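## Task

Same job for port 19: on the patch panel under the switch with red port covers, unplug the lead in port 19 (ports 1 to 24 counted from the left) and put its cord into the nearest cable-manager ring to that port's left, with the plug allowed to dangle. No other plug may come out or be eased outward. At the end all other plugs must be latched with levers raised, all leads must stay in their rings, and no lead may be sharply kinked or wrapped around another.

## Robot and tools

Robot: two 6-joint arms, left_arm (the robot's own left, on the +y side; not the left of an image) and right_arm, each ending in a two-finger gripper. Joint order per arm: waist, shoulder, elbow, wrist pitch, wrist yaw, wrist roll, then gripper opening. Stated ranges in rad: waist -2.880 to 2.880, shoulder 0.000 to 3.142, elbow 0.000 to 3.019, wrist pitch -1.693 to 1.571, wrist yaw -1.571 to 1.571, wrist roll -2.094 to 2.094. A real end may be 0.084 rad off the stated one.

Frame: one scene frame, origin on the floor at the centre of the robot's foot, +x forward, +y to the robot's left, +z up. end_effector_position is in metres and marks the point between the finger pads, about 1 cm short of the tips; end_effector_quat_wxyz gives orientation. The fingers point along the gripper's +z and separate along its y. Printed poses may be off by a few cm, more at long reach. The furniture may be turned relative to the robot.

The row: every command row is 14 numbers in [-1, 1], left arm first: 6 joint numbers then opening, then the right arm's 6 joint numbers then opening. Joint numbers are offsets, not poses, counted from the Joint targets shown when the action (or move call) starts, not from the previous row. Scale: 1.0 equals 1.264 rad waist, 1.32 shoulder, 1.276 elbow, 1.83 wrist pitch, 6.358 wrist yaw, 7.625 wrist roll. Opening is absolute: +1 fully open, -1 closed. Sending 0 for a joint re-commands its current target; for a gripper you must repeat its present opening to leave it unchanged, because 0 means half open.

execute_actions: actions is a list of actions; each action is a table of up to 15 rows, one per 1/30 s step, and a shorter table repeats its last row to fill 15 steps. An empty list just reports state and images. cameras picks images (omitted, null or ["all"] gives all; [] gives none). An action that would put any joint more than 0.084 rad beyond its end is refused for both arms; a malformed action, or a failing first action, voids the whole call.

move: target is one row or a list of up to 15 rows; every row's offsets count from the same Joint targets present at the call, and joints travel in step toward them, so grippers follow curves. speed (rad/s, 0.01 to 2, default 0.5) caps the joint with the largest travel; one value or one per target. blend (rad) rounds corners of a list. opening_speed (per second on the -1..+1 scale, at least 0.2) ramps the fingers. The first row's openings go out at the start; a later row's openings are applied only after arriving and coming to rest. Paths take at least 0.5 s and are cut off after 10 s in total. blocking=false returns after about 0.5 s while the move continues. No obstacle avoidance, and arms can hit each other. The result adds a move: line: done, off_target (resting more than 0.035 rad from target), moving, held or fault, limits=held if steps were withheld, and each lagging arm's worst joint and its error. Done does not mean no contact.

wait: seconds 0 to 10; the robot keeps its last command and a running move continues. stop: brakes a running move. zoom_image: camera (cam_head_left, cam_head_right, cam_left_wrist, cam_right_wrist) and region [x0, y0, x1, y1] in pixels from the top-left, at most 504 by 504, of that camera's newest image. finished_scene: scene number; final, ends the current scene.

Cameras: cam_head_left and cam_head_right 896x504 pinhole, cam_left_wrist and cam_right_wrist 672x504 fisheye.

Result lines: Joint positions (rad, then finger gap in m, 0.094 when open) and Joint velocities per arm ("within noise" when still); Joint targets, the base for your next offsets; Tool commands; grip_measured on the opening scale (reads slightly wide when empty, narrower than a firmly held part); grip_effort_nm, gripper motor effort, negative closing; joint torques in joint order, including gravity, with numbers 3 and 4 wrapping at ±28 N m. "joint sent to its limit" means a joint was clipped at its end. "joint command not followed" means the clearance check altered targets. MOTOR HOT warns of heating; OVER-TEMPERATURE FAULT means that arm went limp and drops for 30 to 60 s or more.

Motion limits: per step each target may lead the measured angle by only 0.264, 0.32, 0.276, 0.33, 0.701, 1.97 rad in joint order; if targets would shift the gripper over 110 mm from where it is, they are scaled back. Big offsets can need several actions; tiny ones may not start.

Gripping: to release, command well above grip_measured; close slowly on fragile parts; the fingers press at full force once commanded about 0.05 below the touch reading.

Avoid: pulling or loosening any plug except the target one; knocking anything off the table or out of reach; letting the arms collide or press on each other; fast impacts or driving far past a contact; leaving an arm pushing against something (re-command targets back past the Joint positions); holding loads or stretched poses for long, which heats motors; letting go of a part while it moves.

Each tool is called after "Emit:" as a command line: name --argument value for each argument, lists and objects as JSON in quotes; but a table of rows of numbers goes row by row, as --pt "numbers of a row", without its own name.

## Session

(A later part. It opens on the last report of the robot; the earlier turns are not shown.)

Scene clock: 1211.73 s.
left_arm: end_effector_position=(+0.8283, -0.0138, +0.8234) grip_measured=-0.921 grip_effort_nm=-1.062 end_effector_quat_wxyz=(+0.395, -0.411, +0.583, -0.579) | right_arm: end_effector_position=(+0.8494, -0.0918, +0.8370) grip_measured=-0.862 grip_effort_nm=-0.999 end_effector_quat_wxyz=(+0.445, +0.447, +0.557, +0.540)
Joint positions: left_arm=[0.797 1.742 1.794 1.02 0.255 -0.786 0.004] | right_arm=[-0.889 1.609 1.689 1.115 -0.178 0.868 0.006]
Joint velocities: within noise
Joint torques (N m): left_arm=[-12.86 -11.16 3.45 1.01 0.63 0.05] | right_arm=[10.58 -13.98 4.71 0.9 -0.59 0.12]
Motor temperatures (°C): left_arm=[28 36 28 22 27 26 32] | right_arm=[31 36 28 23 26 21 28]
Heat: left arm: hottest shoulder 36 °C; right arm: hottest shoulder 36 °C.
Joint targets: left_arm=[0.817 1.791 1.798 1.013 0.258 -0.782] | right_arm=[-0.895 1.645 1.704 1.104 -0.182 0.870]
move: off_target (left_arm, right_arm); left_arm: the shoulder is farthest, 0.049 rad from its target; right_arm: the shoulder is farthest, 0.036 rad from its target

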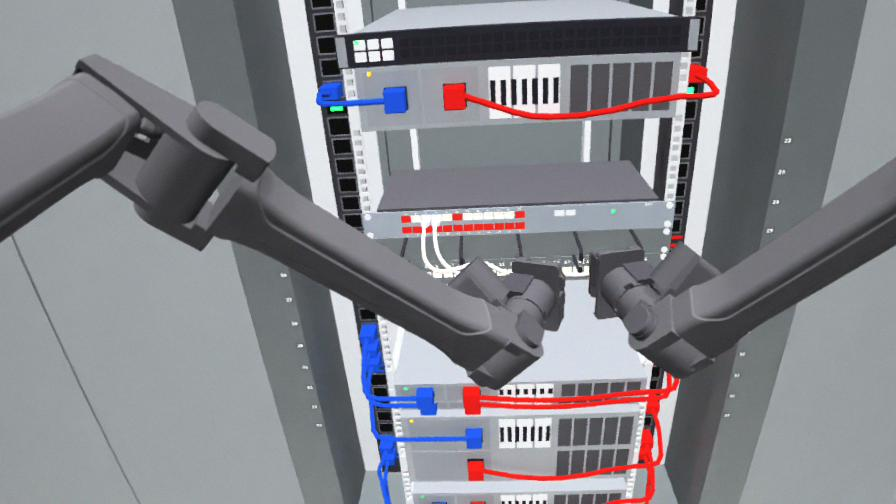

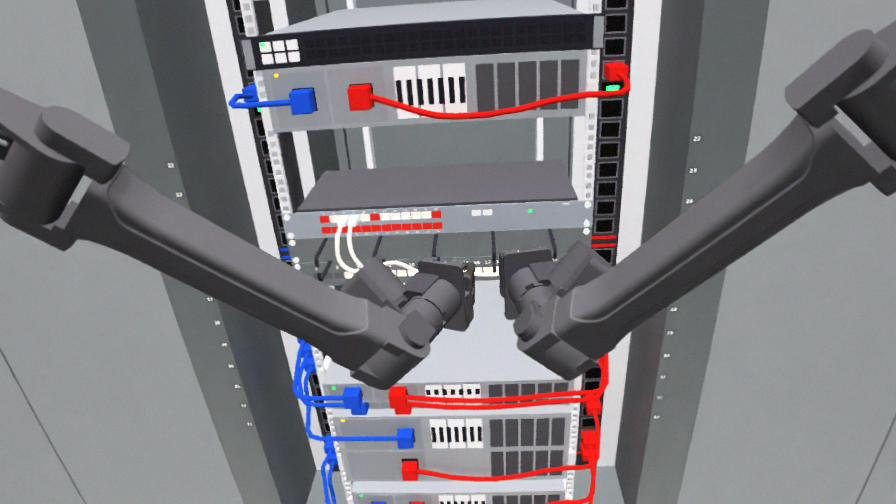

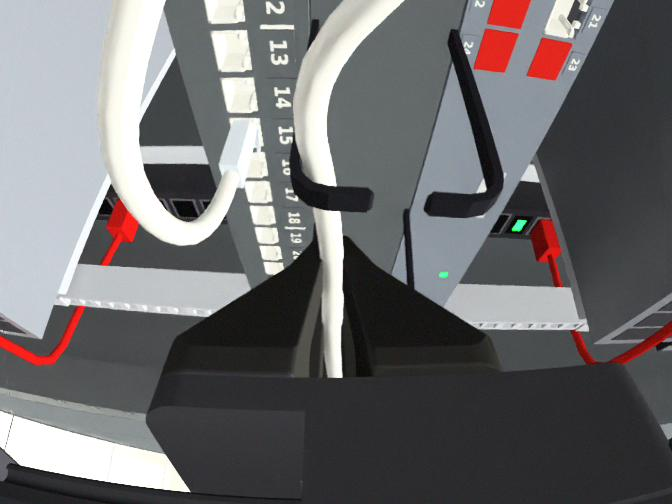

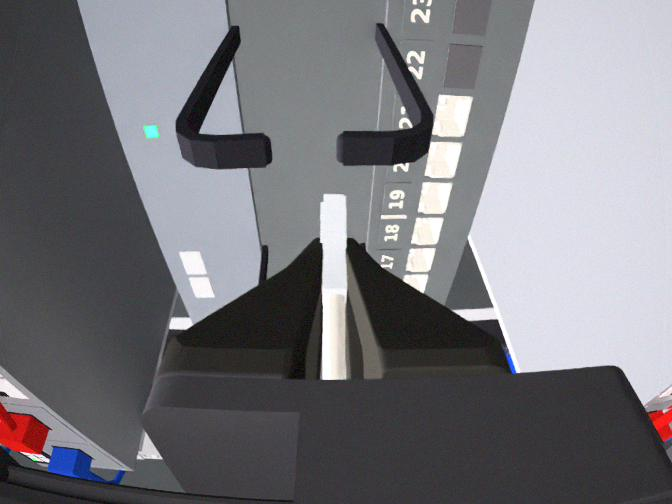

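Emit:
move --target '[-0.0475,-0.0773,0.029,-0.0213,-0.0017,0.0034,-1,0.0672,0.0644,0.1042,0.1066,0.0351,-0.0080,-1]' --speed 0.12

Emit:
zoom_image --camera "cam_head_left" --region '[547, 230, 617, 300]'

Emit:
zoom_image --camera "cam_head_right" --region '[455, 230, 525, 300]'

Scene clock: 1328.03 s.
left_arm: end_effector_position=(+0.8458, -0.0086, +0.8427) grip_measured=-0.921 grip_effort_nm=-1.062 end_effector_quat_wxyz=(+0.398, -0.409, +0.582, -0.579) | right_arm: end_effector_position=(+0.8594, -0.1016, +0.8416) grip_measured=-0.862 grip_effort_nm=-0.999 end_effector_quat_wxyz=(+0.520, +0.514, +0.488, +0.476)
Joint positions: left_arm=[0.78 1.713 1.809 0.978 0.248 -0.766 0.004] | right_arm=[-0.832 1.709 1.807 1.283 0.037 0.826 0.006]
Joint velocities: within noise
Joint torques (N m): left_arm=[-16.5 -16.21 5.34 1.17 0.5 0.13] | right_arm=[14.21 -14.27 5.91 1.99 -0.29 -0.05]
Motor temperatures (°C): left_arm=[29 34 27 22 28 26 33] | right_arm=[31 38 27 23 27 21 28]
Heat: left arm: hottest shoulder 34 °C; right arm: hottest shoulder 38 °C.
Joint targets: left_arm=[0.757 1.689 1.835 0.974 0.247 -0.756] | right_arm=[-0.810 1.730 1.837 1.299 0.041 0.809]
move: done

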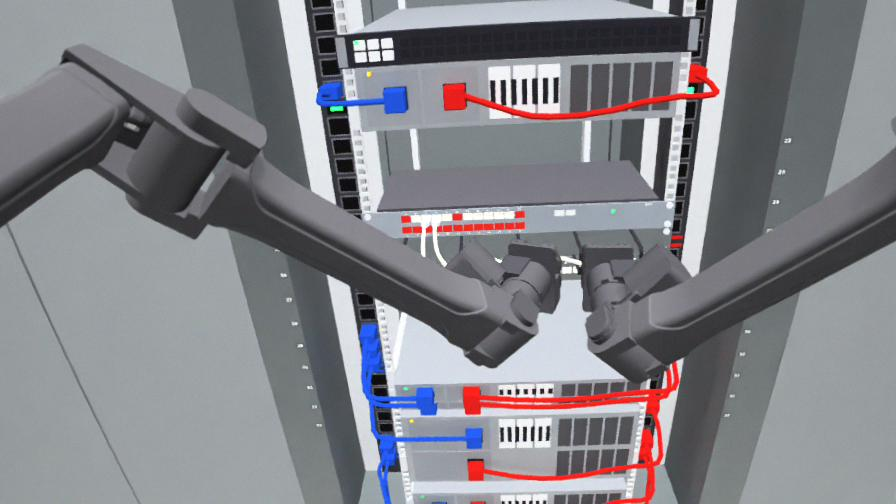

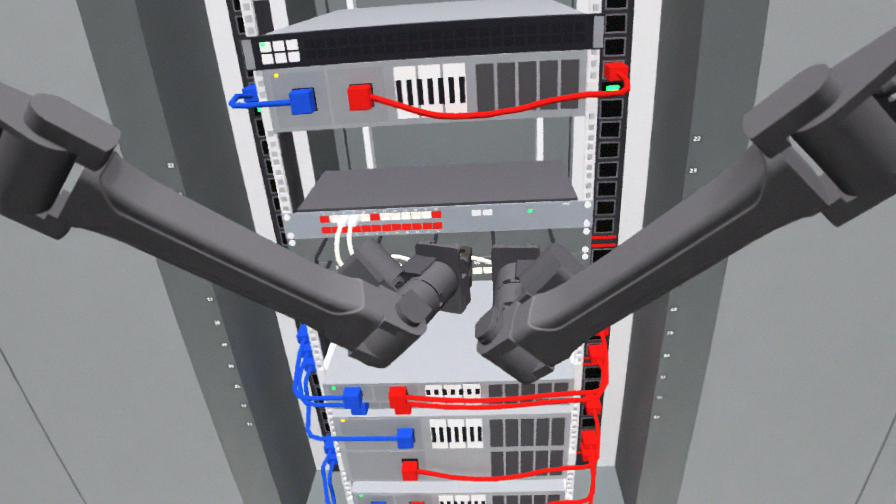

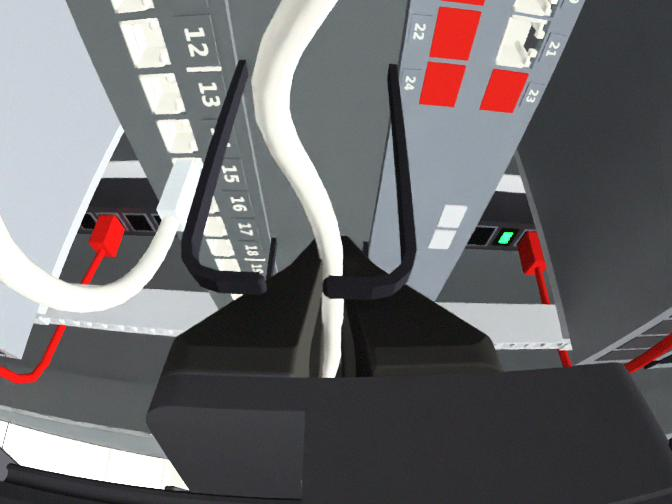

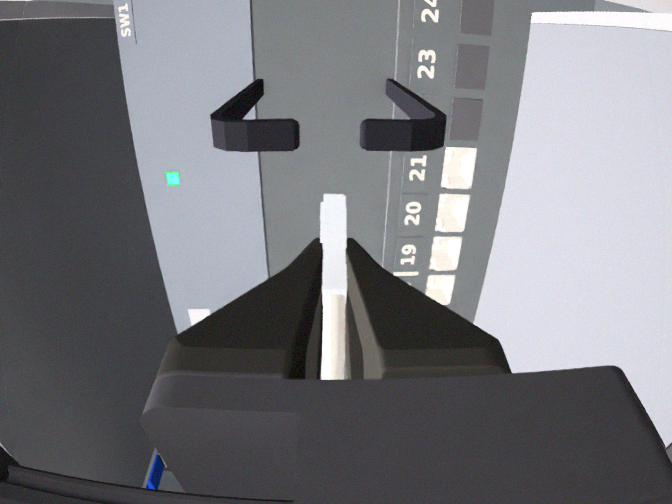

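Scaled by 7.200 from the camera's 896x504 image, which has a finer 1280x720 frame.

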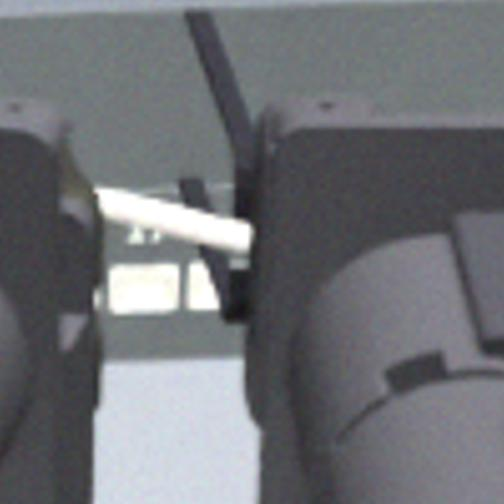

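Scaled by 7.200 from the camera's 896x504 image, which has a finer 1280x720 frame.

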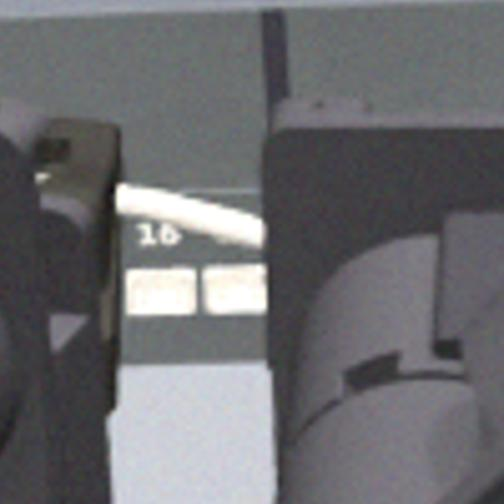

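Emit:
move --target '[0,0,0.0141,-0.0098,0,0,-1,0.0356,0.0424,0.0627,0.065,0.0225,-0.0059,-1]' --speed 0.12

Emit:
zoom_image --camera "cam_head_left" --region '[547, 230, 617, 300]'

Emit:
zoom_image --camera "cam_head_right" --region '[455, 230, 525, 300]'

Scene clock: 1365.33 s.
left_arm: end_effector_position=(+0.8473, -0.0097, +0.8414) grip_measured=-0.921 grip_effort_nm=-1.057 end_effector_quat_wxyz=(+0.395, -0.408, +0.586, -0.578) | right_arm: end_effector_position=(+0.8552, -0.1095, +0.8452) grip_measured=-0.862 grip_effort_nm=-0.999 end_effector_quat_wxyz=(+0.560, +0.560, +0.438, +0.425)
Joint positions: left_arm=[0.78 1.712 1.814 0.961 0.247 -0.762 0.004] | right_arm=[-0.794 1.771 1.882 1.4 0.183 0.779 0.006]
Joint velocities: within noise
Joint torques (N m): left_arm=[-16.5 -16.15 6.26 1.13 0.52 0.09] | right_arm=[15.27 -14.39 6.26 1.95 -0.41 -0.07]
Motor temperatures (°C): left_arm=[29 40 28 22 28 26 33] | right_arm=[31 37 28 23 26 21 28]
Heat: left arm: hottest shoulder 40 °C; right arm: hottest shoulder 37 °C.
Joint targets: left_arm=[0.757 1.689 1.853 0.956 0.247 -0.756] | right_arm=[-0.765 1.786 1.917 1.419 0.184 0.765]
move: off_target (left_arm); left_arm: the elbow is farthest, 0.039 rad from its target

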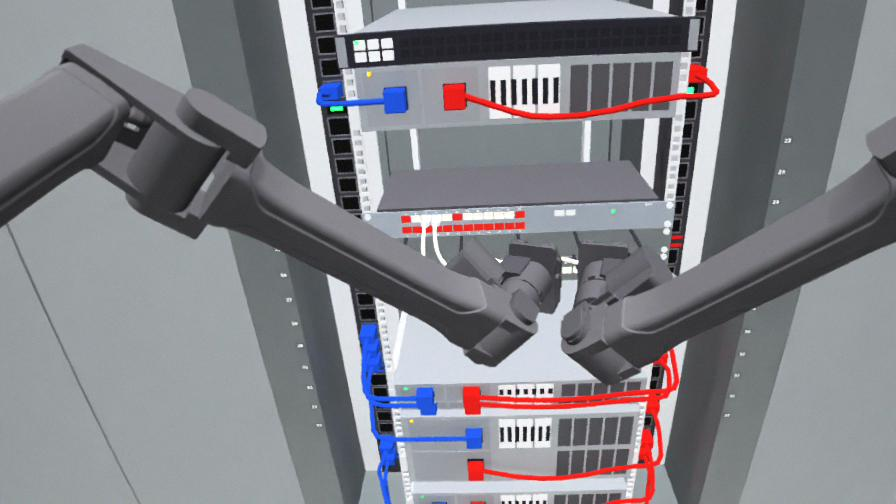

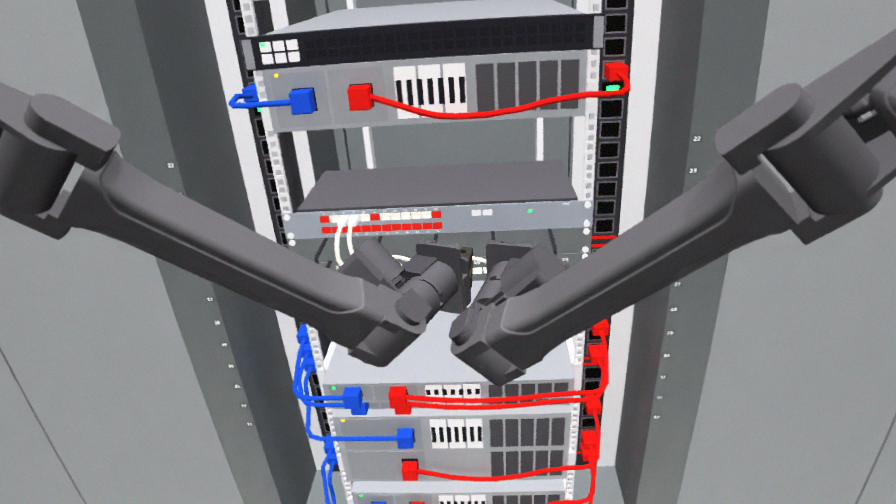

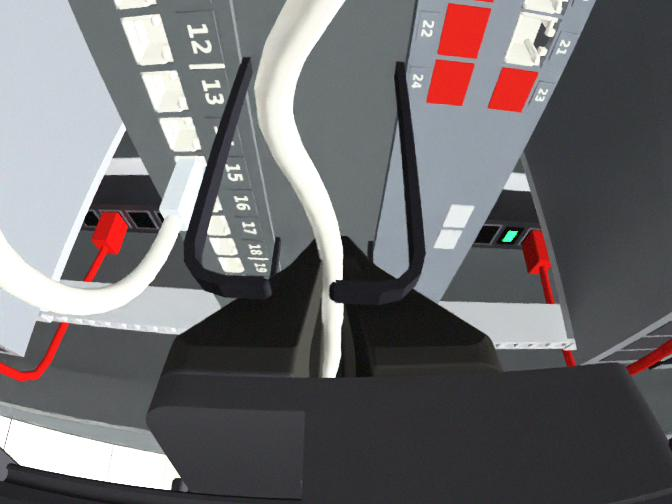

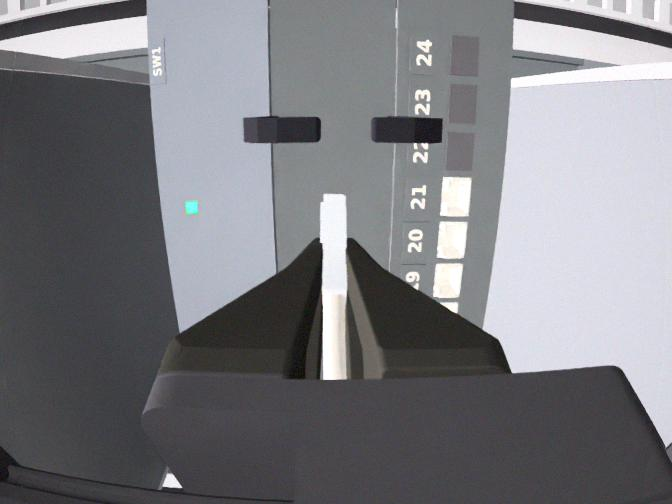

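Scaled by 7.200 from the camera's 896x504 image, which has a finer 1280x720 frame.

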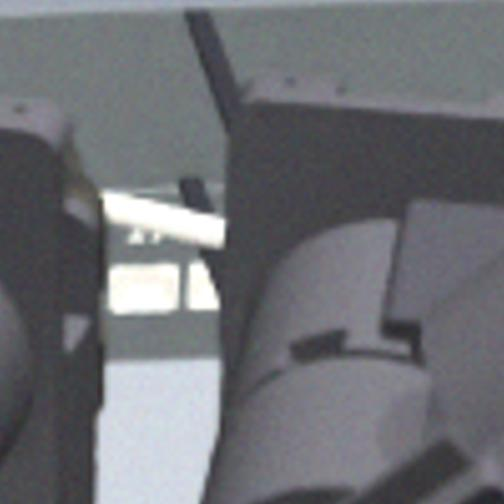

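Scaled by 7.200 from the camera's 896x504 image, which has a finer 1280x720 frame.

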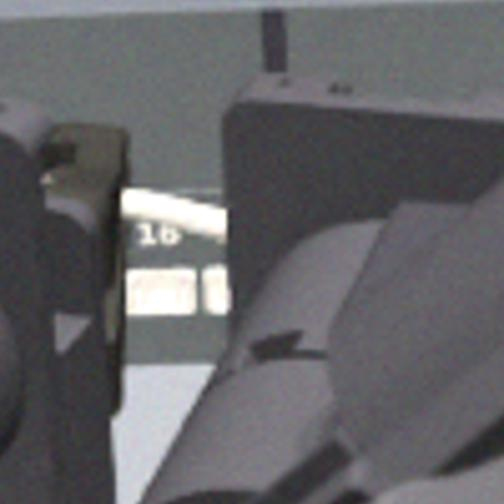

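Emit:
move --target '[-0.0174,0.0765,0.0368,-0.0077,-0.0016,0.0031,-1,-0.0554,-0.0515,-0.0627,0,-0.0015,0.003,-1]' --speed 0.1

Emit:
zoom_image --camera "cam_head_left" --region '[547, 230, 617, 300]'

Emit:
zoom_image --camera "cam_head_right" --region '[455, 230, 525, 300]'

Scene clock: 1415.30 s.
left_arm: end_effector_position=(+0.8532, -0.0152, +0.8404) grip_measured=-0.921 grip_effort_nm=-1.057 end_effector_quat_wxyz=(+0.401, -0.408, +0.585, -0.574) | right_arm: end_effector_position=(+0.8529, -0.1160, +0.8459) grip_measured=-0.862 grip_effort_nm=-0.999 end_effector_quat_wxyz=(+0.562, +0.555, +0.442, +0.424)
Joint positions: left_arm=[0.773 1.735 1.854 0.953 0.238 -0.748 0.004] | right_arm=[-0.804 1.753 1.854 1.405 0.176 0.777 0.006]
Joint velocities: within noise
Joint torques (N m): left_arm=[-15.09 -14.74 3.3 1.29 0.53 0.03] | right_arm=[10.7 -17.67 2.69 1.83 -0.48 0.16]
Motor temperatures (°C): left_arm=[30 41 30 22 28 26 33] | right_arm=[32 36 29 23 26 22 28]
Heat: left arm: hottest shoulder 41 °C; right arm: hottest shoulder 36 °C.
Joint targets: left_arm=[0.773 1.734 1.851 0.953 0.238 -0.748] | right_arm=[-0.828 1.725 1.846 1.418 0.175 0.785]
move: held (left_arm; a check stopped the path); limits=held; left_arm: the shoulder is farthest, 0.055 rad from its target
joint command not followed: on one or more control steps a check withheld the commanded joint targets of the left arm, and it was not sent them on those steps.
cause: the commanded joint targets, or the way to them, would bring a part of the robot too close to another arm (this arm's forearm (the part past joint 3) and the right arm's wrist (the part past joint 4)).

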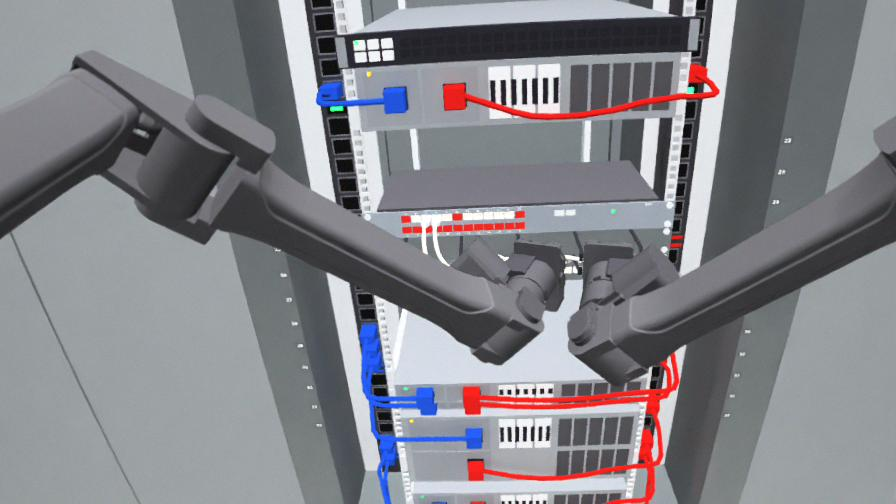

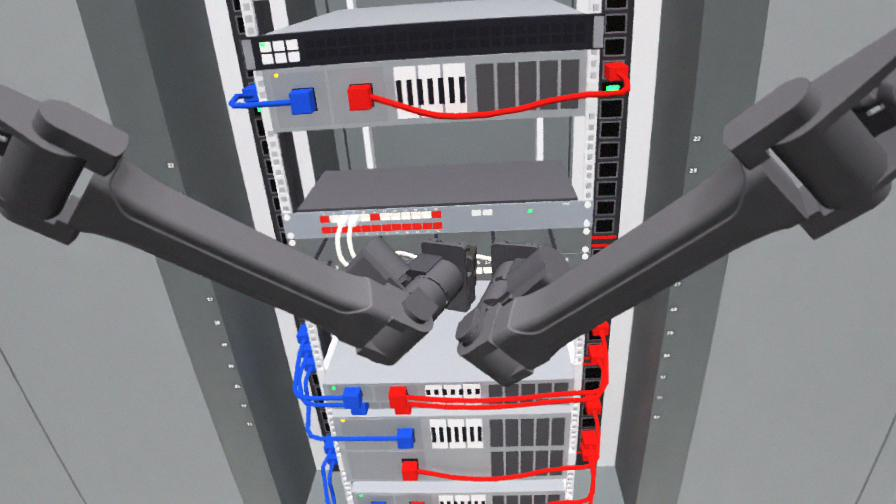

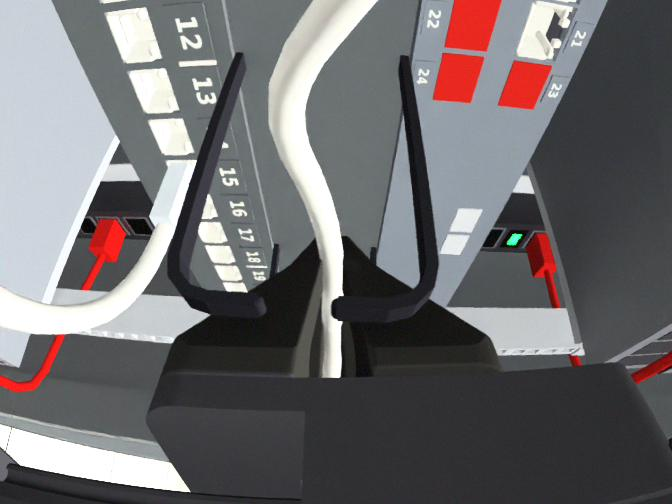

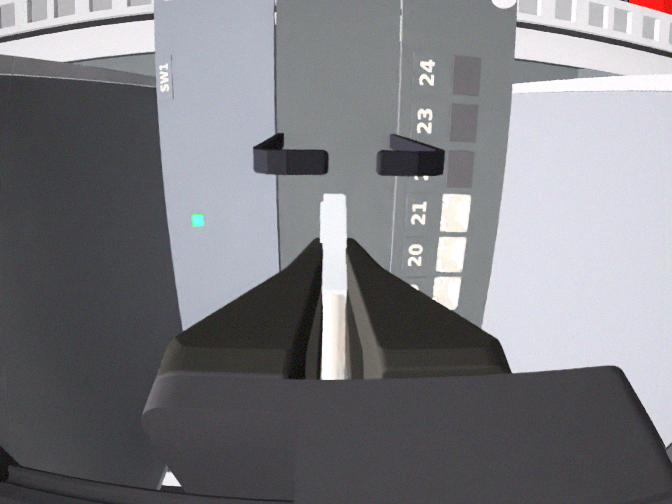

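Scaled by 7.200 from the camera's 896x504 image, which has a finer 1280x720 frame.

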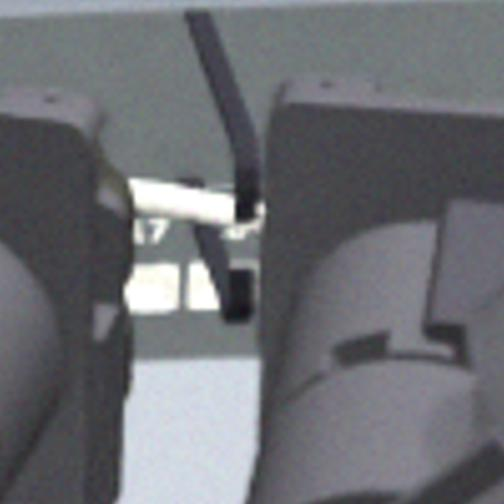

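Scaled by 7.200 from the camera's 896x504 image, which has a finer 1280x720 frame.

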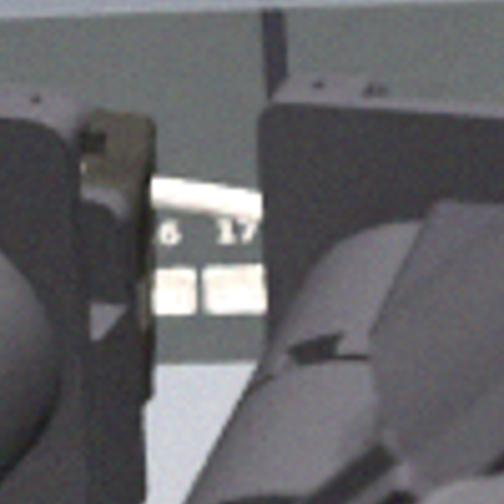

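Emit:
move --target '[0.0316,0.0409,0.0345,0,0.0014,-0.0026,-1,-0.0111,0.0545,0.0455,0,-0.0013,0.0026,-1]' --speed 0.1

Emit:
zoom_image --camera "cam_head_left" --region '[547, 230, 617, 300]'

Emit:
zoom_image --camera "cam_head_right" --region '[455, 230, 525, 300]'

Scene clock: 1439.37 s.
left_arm: end_effector_position=(+0.8518, -0.0172, +0.8323) grip_measured=-0.921 grip_effort_nm=-1.062 end_effector_quat_wxyz=(+0.400, -0.407, +0.586, -0.575) | right_arm: end_effector_position=(+0.8530, -0.1175, +0.8367) grip_measured=-0.862 grip_effort_nm=-0.994 end_effector_quat_wxyz=(+0.565, +0.552, +0.440, +0.427)
Joint positions: left_arm=[0.781 1.753 1.87 0.953 0.244 -0.755 0.004] | right_arm=[-0.82 1.773 1.879 1.407 0.167 0.792 0.006]
Joint velocities: within noise
Joint torques (N m): left_arm=[-12.28 -12.04 5.35 1.35 0.64 -0.1] | right_arm=[11.05 -14.04 5.39 1.73 -0.46 0.21]
Motor temperatures (°C): left_arm=[30 40 29 22 28 26 34] | right_arm=[32 37 28 23 26 21 28]
Heat: left arm: hottest shoulder 40 °C; right arm: hottest shoulder 37 °C.
Joint targets: left_arm=[0.813 1.787 1.895 0.953 0.247 -0.769] | right_arm=[-0.842 1.797 1.904 1.418 0.167 0.805]
move: done

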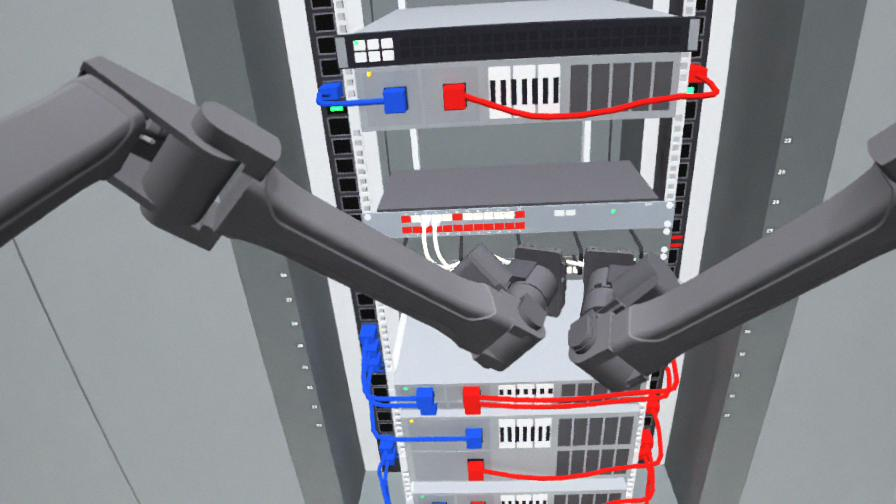

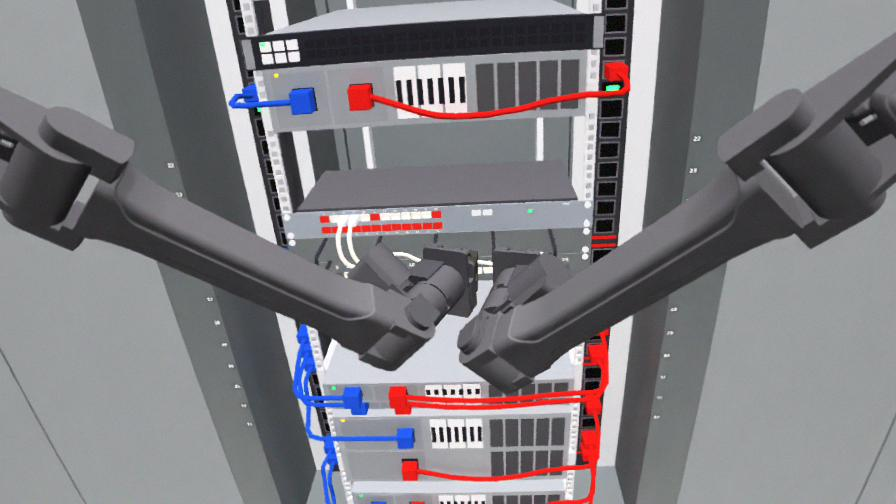

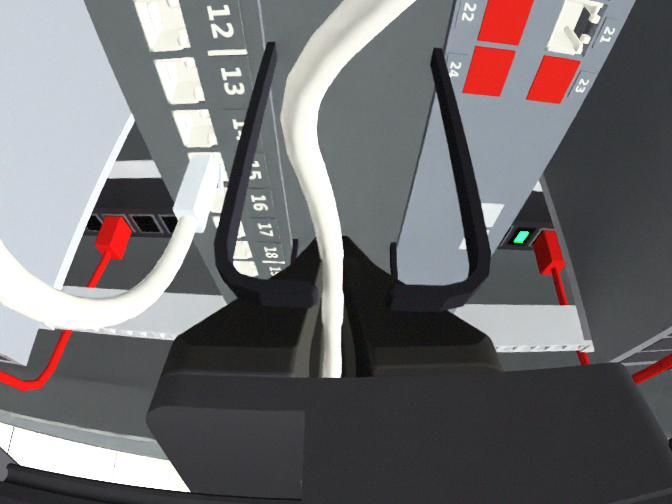

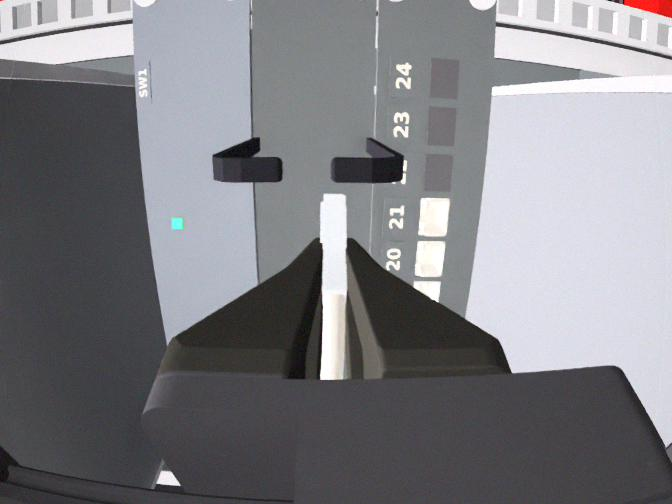

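Scaled by 7.200 from the camera's 896x504 image, which has a finer 1280x720 frame.

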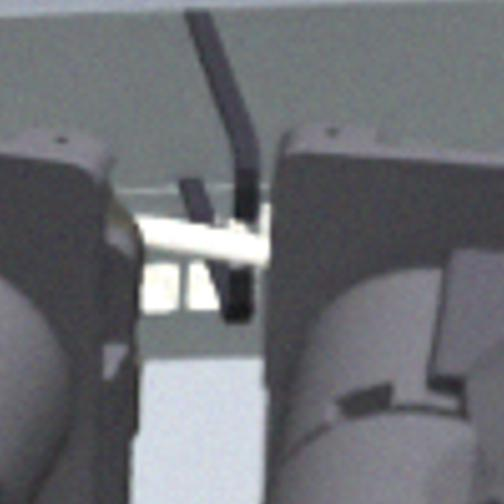

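Scaled by 7.200 from the camera's 896x504 image, which has a finer 1280x720 frame.

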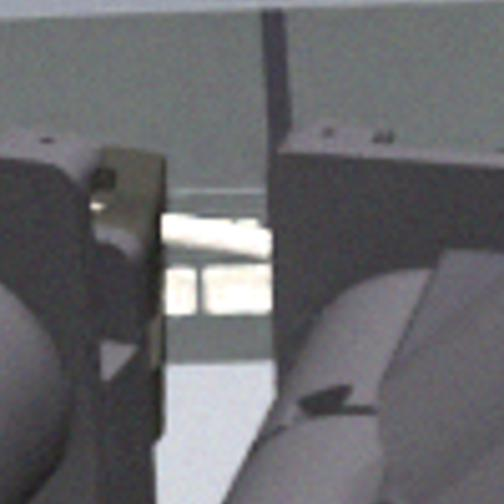

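Emit:
move --target '[0.004,0.0120,0.0140,0,0,0,-1,-0.004,0.0125,0.0150,0,0,0,-1]' --speed 0.1

Emit:
zoom_image --camera "cam_head_left" --region '[547, 230, 617, 300]'

Emit:
zoom_image --camera "cam_head_right" --region '[455, 230, 525, 300]'

Scene clock: 1449.20 s.
left_arm: end_effector_position=(+0.8537, -0.0166, +0.8275) grip_measured=-0.921 grip_effort_nm=-1.057 end_effector_quat_wxyz=(+0.404, -0.407, +0.586, -0.573) | right_arm: end_effector_position=(+0.8533, -0.1168, +0.8318) grip_measured=-0.862 grip_effort_nm=-0.999 end_effector_quat_wxyz=(+0.567, +0.551, +0.440, +0.425)
Joint positions: left_arm=[0.786 1.766 1.889 0.953 0.244 -0.756 0.004] | right_arm=[-0.825 1.788 1.897 1.407 0.167 0.793 0.006]
Joint velocities: within noise
Joint torques (N m): left_arm=[-12.34 -12.16 5.23 1.4 0.65 -0.08] | right_arm=[11.34 -14.04 5.52 1.7 -0.47 0.23]
Motor temperatures (°C): left_arm=[29 38 29 22 28 26 34] | right_arm=[32 38 27 23 26 21 28]
Heat: left arm: hottest shoulder 38 °C; right arm: hottest shoulder 38 °C.
Joint targets: left_arm=[0.818 1.803 1.912 0.953 0.247 -0.769] | right_arm=[-0.847 1.813 1.923 1.418 0.167 0.805]
move: off_target (left_arm); left_arm: the shoulder is farthest, 0.037 rad from its target

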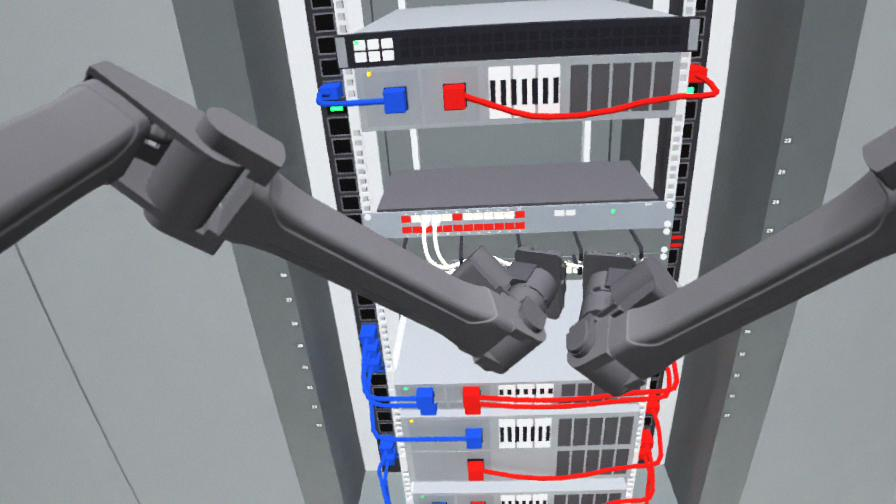

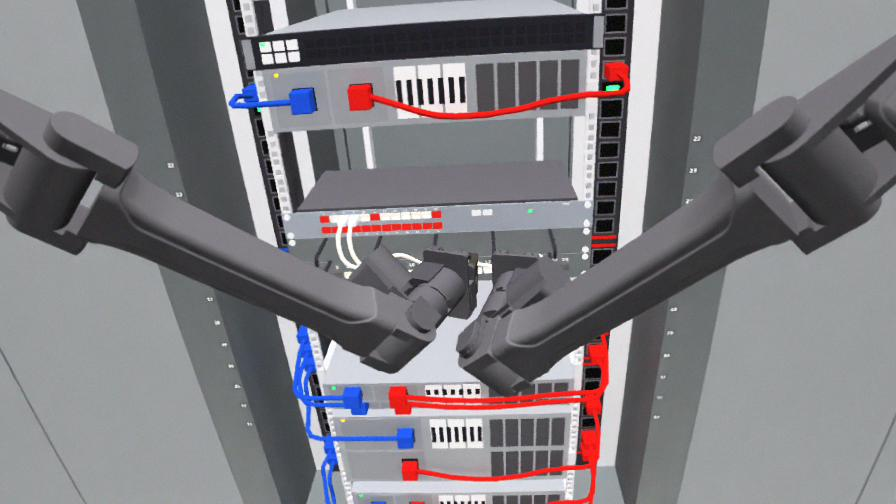

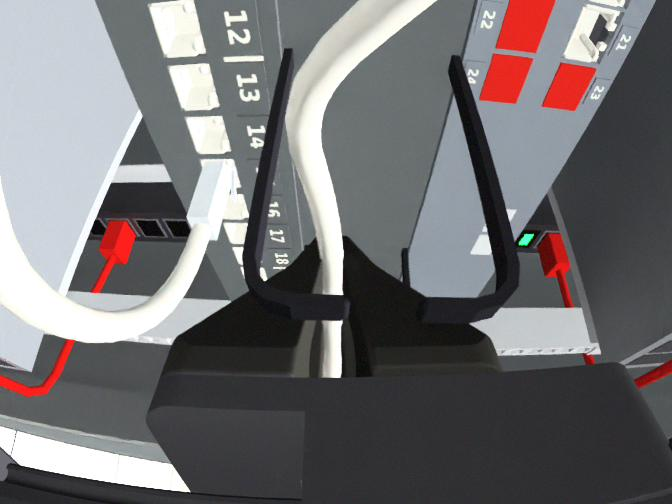

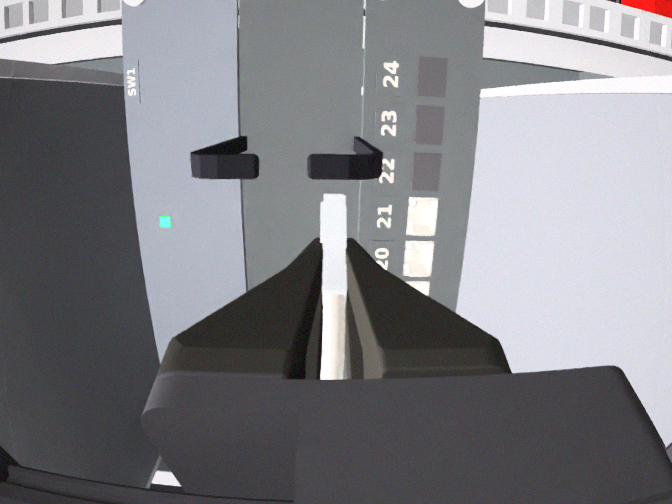

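Scaled by 7.200 from the camera's 896x504 image, which has a finer 1280x720 frame.

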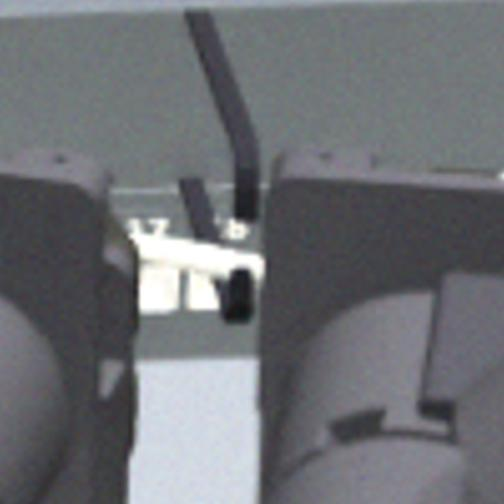

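Scaled by 7.200 from the camera's 896x504 image, which has a finer 1280x720 frame.

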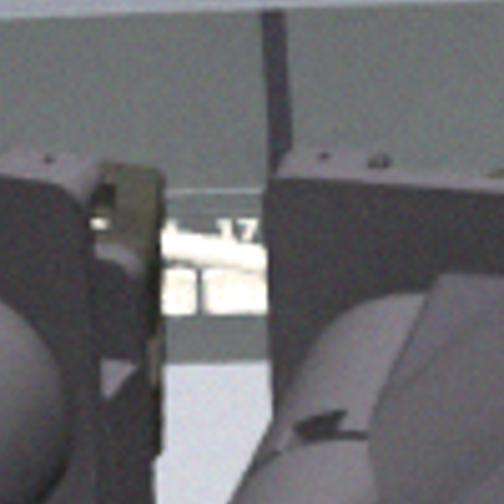

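Emit:
move --target '[0.004,0.0110,0.0100,0,0,0,-1,-0.004,0.0115,0.0115,0,0,0,-1]' --speed 0.1

Emit:
zoom_image --camera "cam_head_left" --region '[547, 230, 617, 300]'

Emit:
zoom_image --camera "cam_head_left" --region '[395, 200, 535, 300]'

Scene clock: 1461.90 s.
left_arm: end_effector_position=(+0.8542, -0.0168, +0.8227) grip_measured=-0.921 grip_effort_nm=-1.062 end_effector_quat_wxyz=(+0.406, -0.406, +0.586, -0.571) | right_arm: end_effector_position=(+0.8532, -0.1165, +0.8270) grip_measured=-0.862 grip_effort_nm=-0.994 end_effector_quat_wxyz=(+0.570, +0.550, +0.440, +0.424)
Joint positions: left_arm=[0.791 1.777 1.903 0.953 0.244 -0.756 0.004] | right_arm=[-0.83 1.801 1.913 1.407 0.167 0.793 0.006]
Joint velocities: within noise
Joint torques (N m): left_arm=[-12.4 -11.93 5.2 1.39 0.64 -0.08] | right_arm=[11.11 -13.8 5.48 1.7 -0.45 0.21]
Motor temperatures (°C): left_arm=[29 37 28 22 28 26 34] | right_arm=[31 37 28 23 26 21 28]
Heat: left arm: hottest shoulder 37 °C; right arm: hottest shoulder 37 °C.
Joint targets: left_arm=[0.823 1.818 1.925 0.953 0.247 -0.768] | right_arm=[-0.852 1.829 1.938 1.418 0.167 0.805]
move: off_target (left_arm); left_arm: the shoulder is farthest, 0.040 rad from its target

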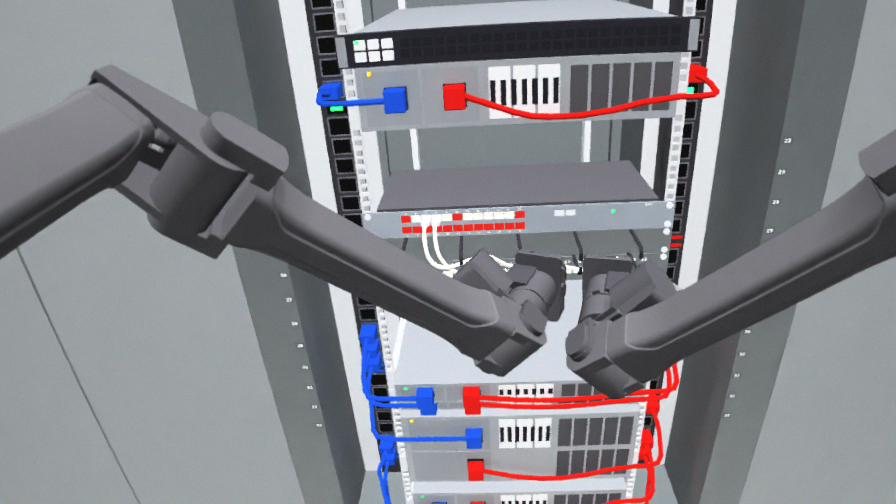

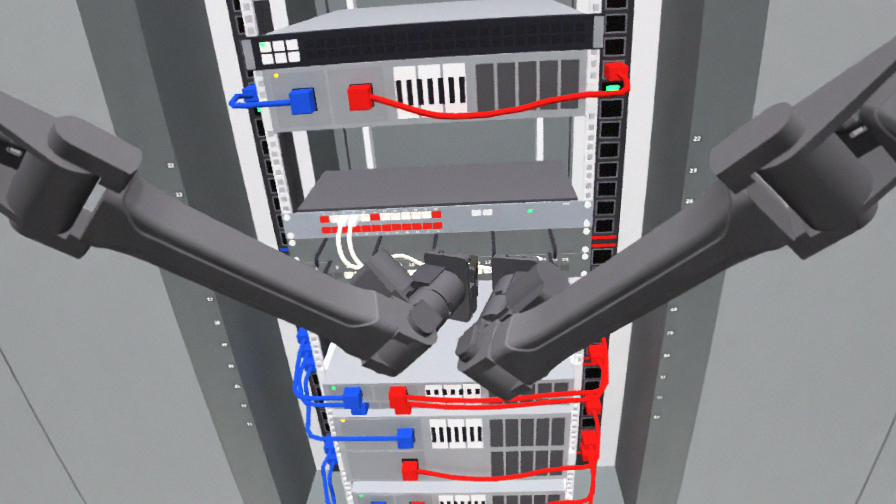

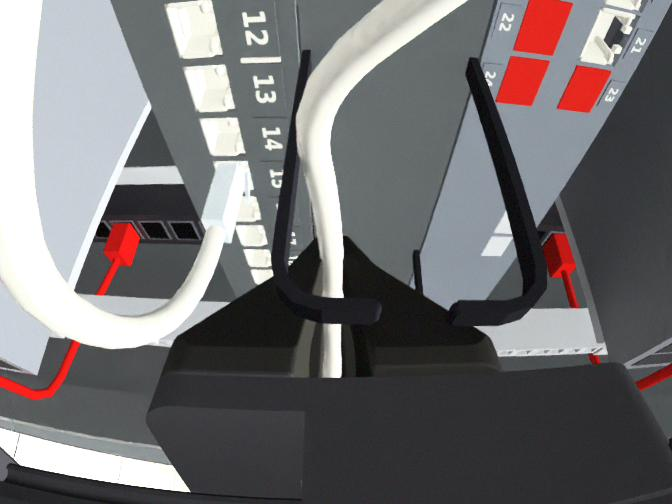

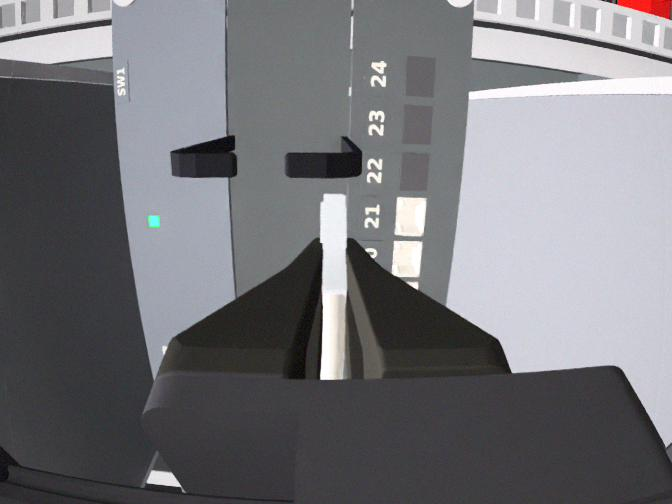

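Scaled by 7.200 from the camera's 896x504 image, which has a finer 1280x720 frame.

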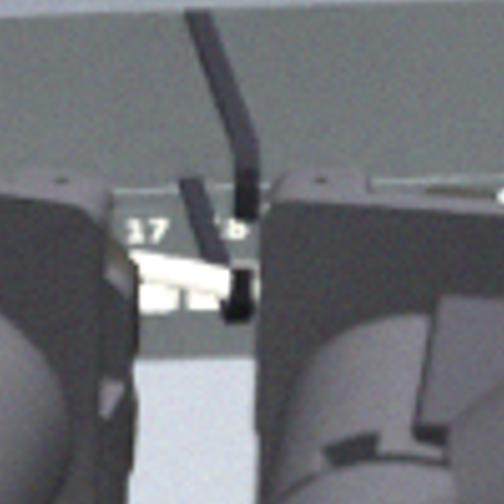

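Scaled by 3.600 from the camera's 896x504 image, which has a finer 1280x720 frame.

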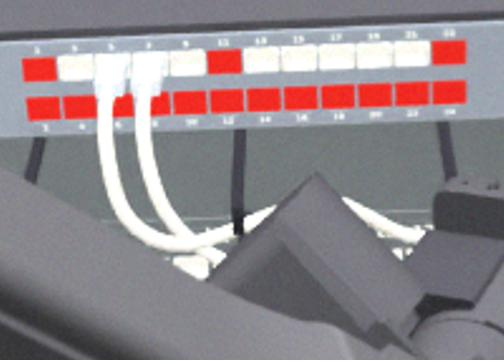

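Emit:
zoom_image --camera "cam_head_left" --region '[430, 235, 490, 285]'

Emit:
zoom_image --camera "cam_head_right" --region '[340, 230, 430, 290]'

Scaled by 8.400 from the camera's 896x504 image, which has a finer 1280x720 frame.

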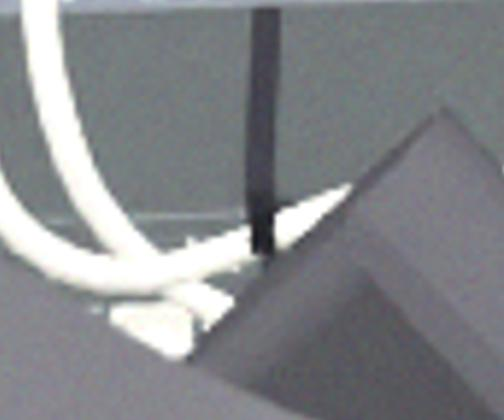

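Scaled by 5.600 from the camera's 896x504 image, which has a finer 1280x720 frame.

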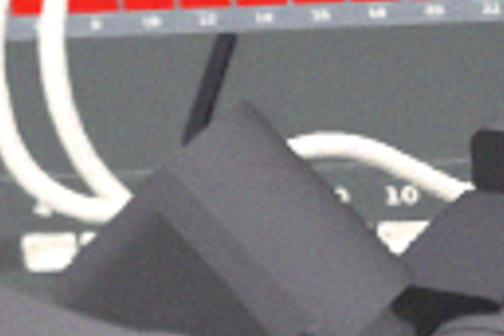

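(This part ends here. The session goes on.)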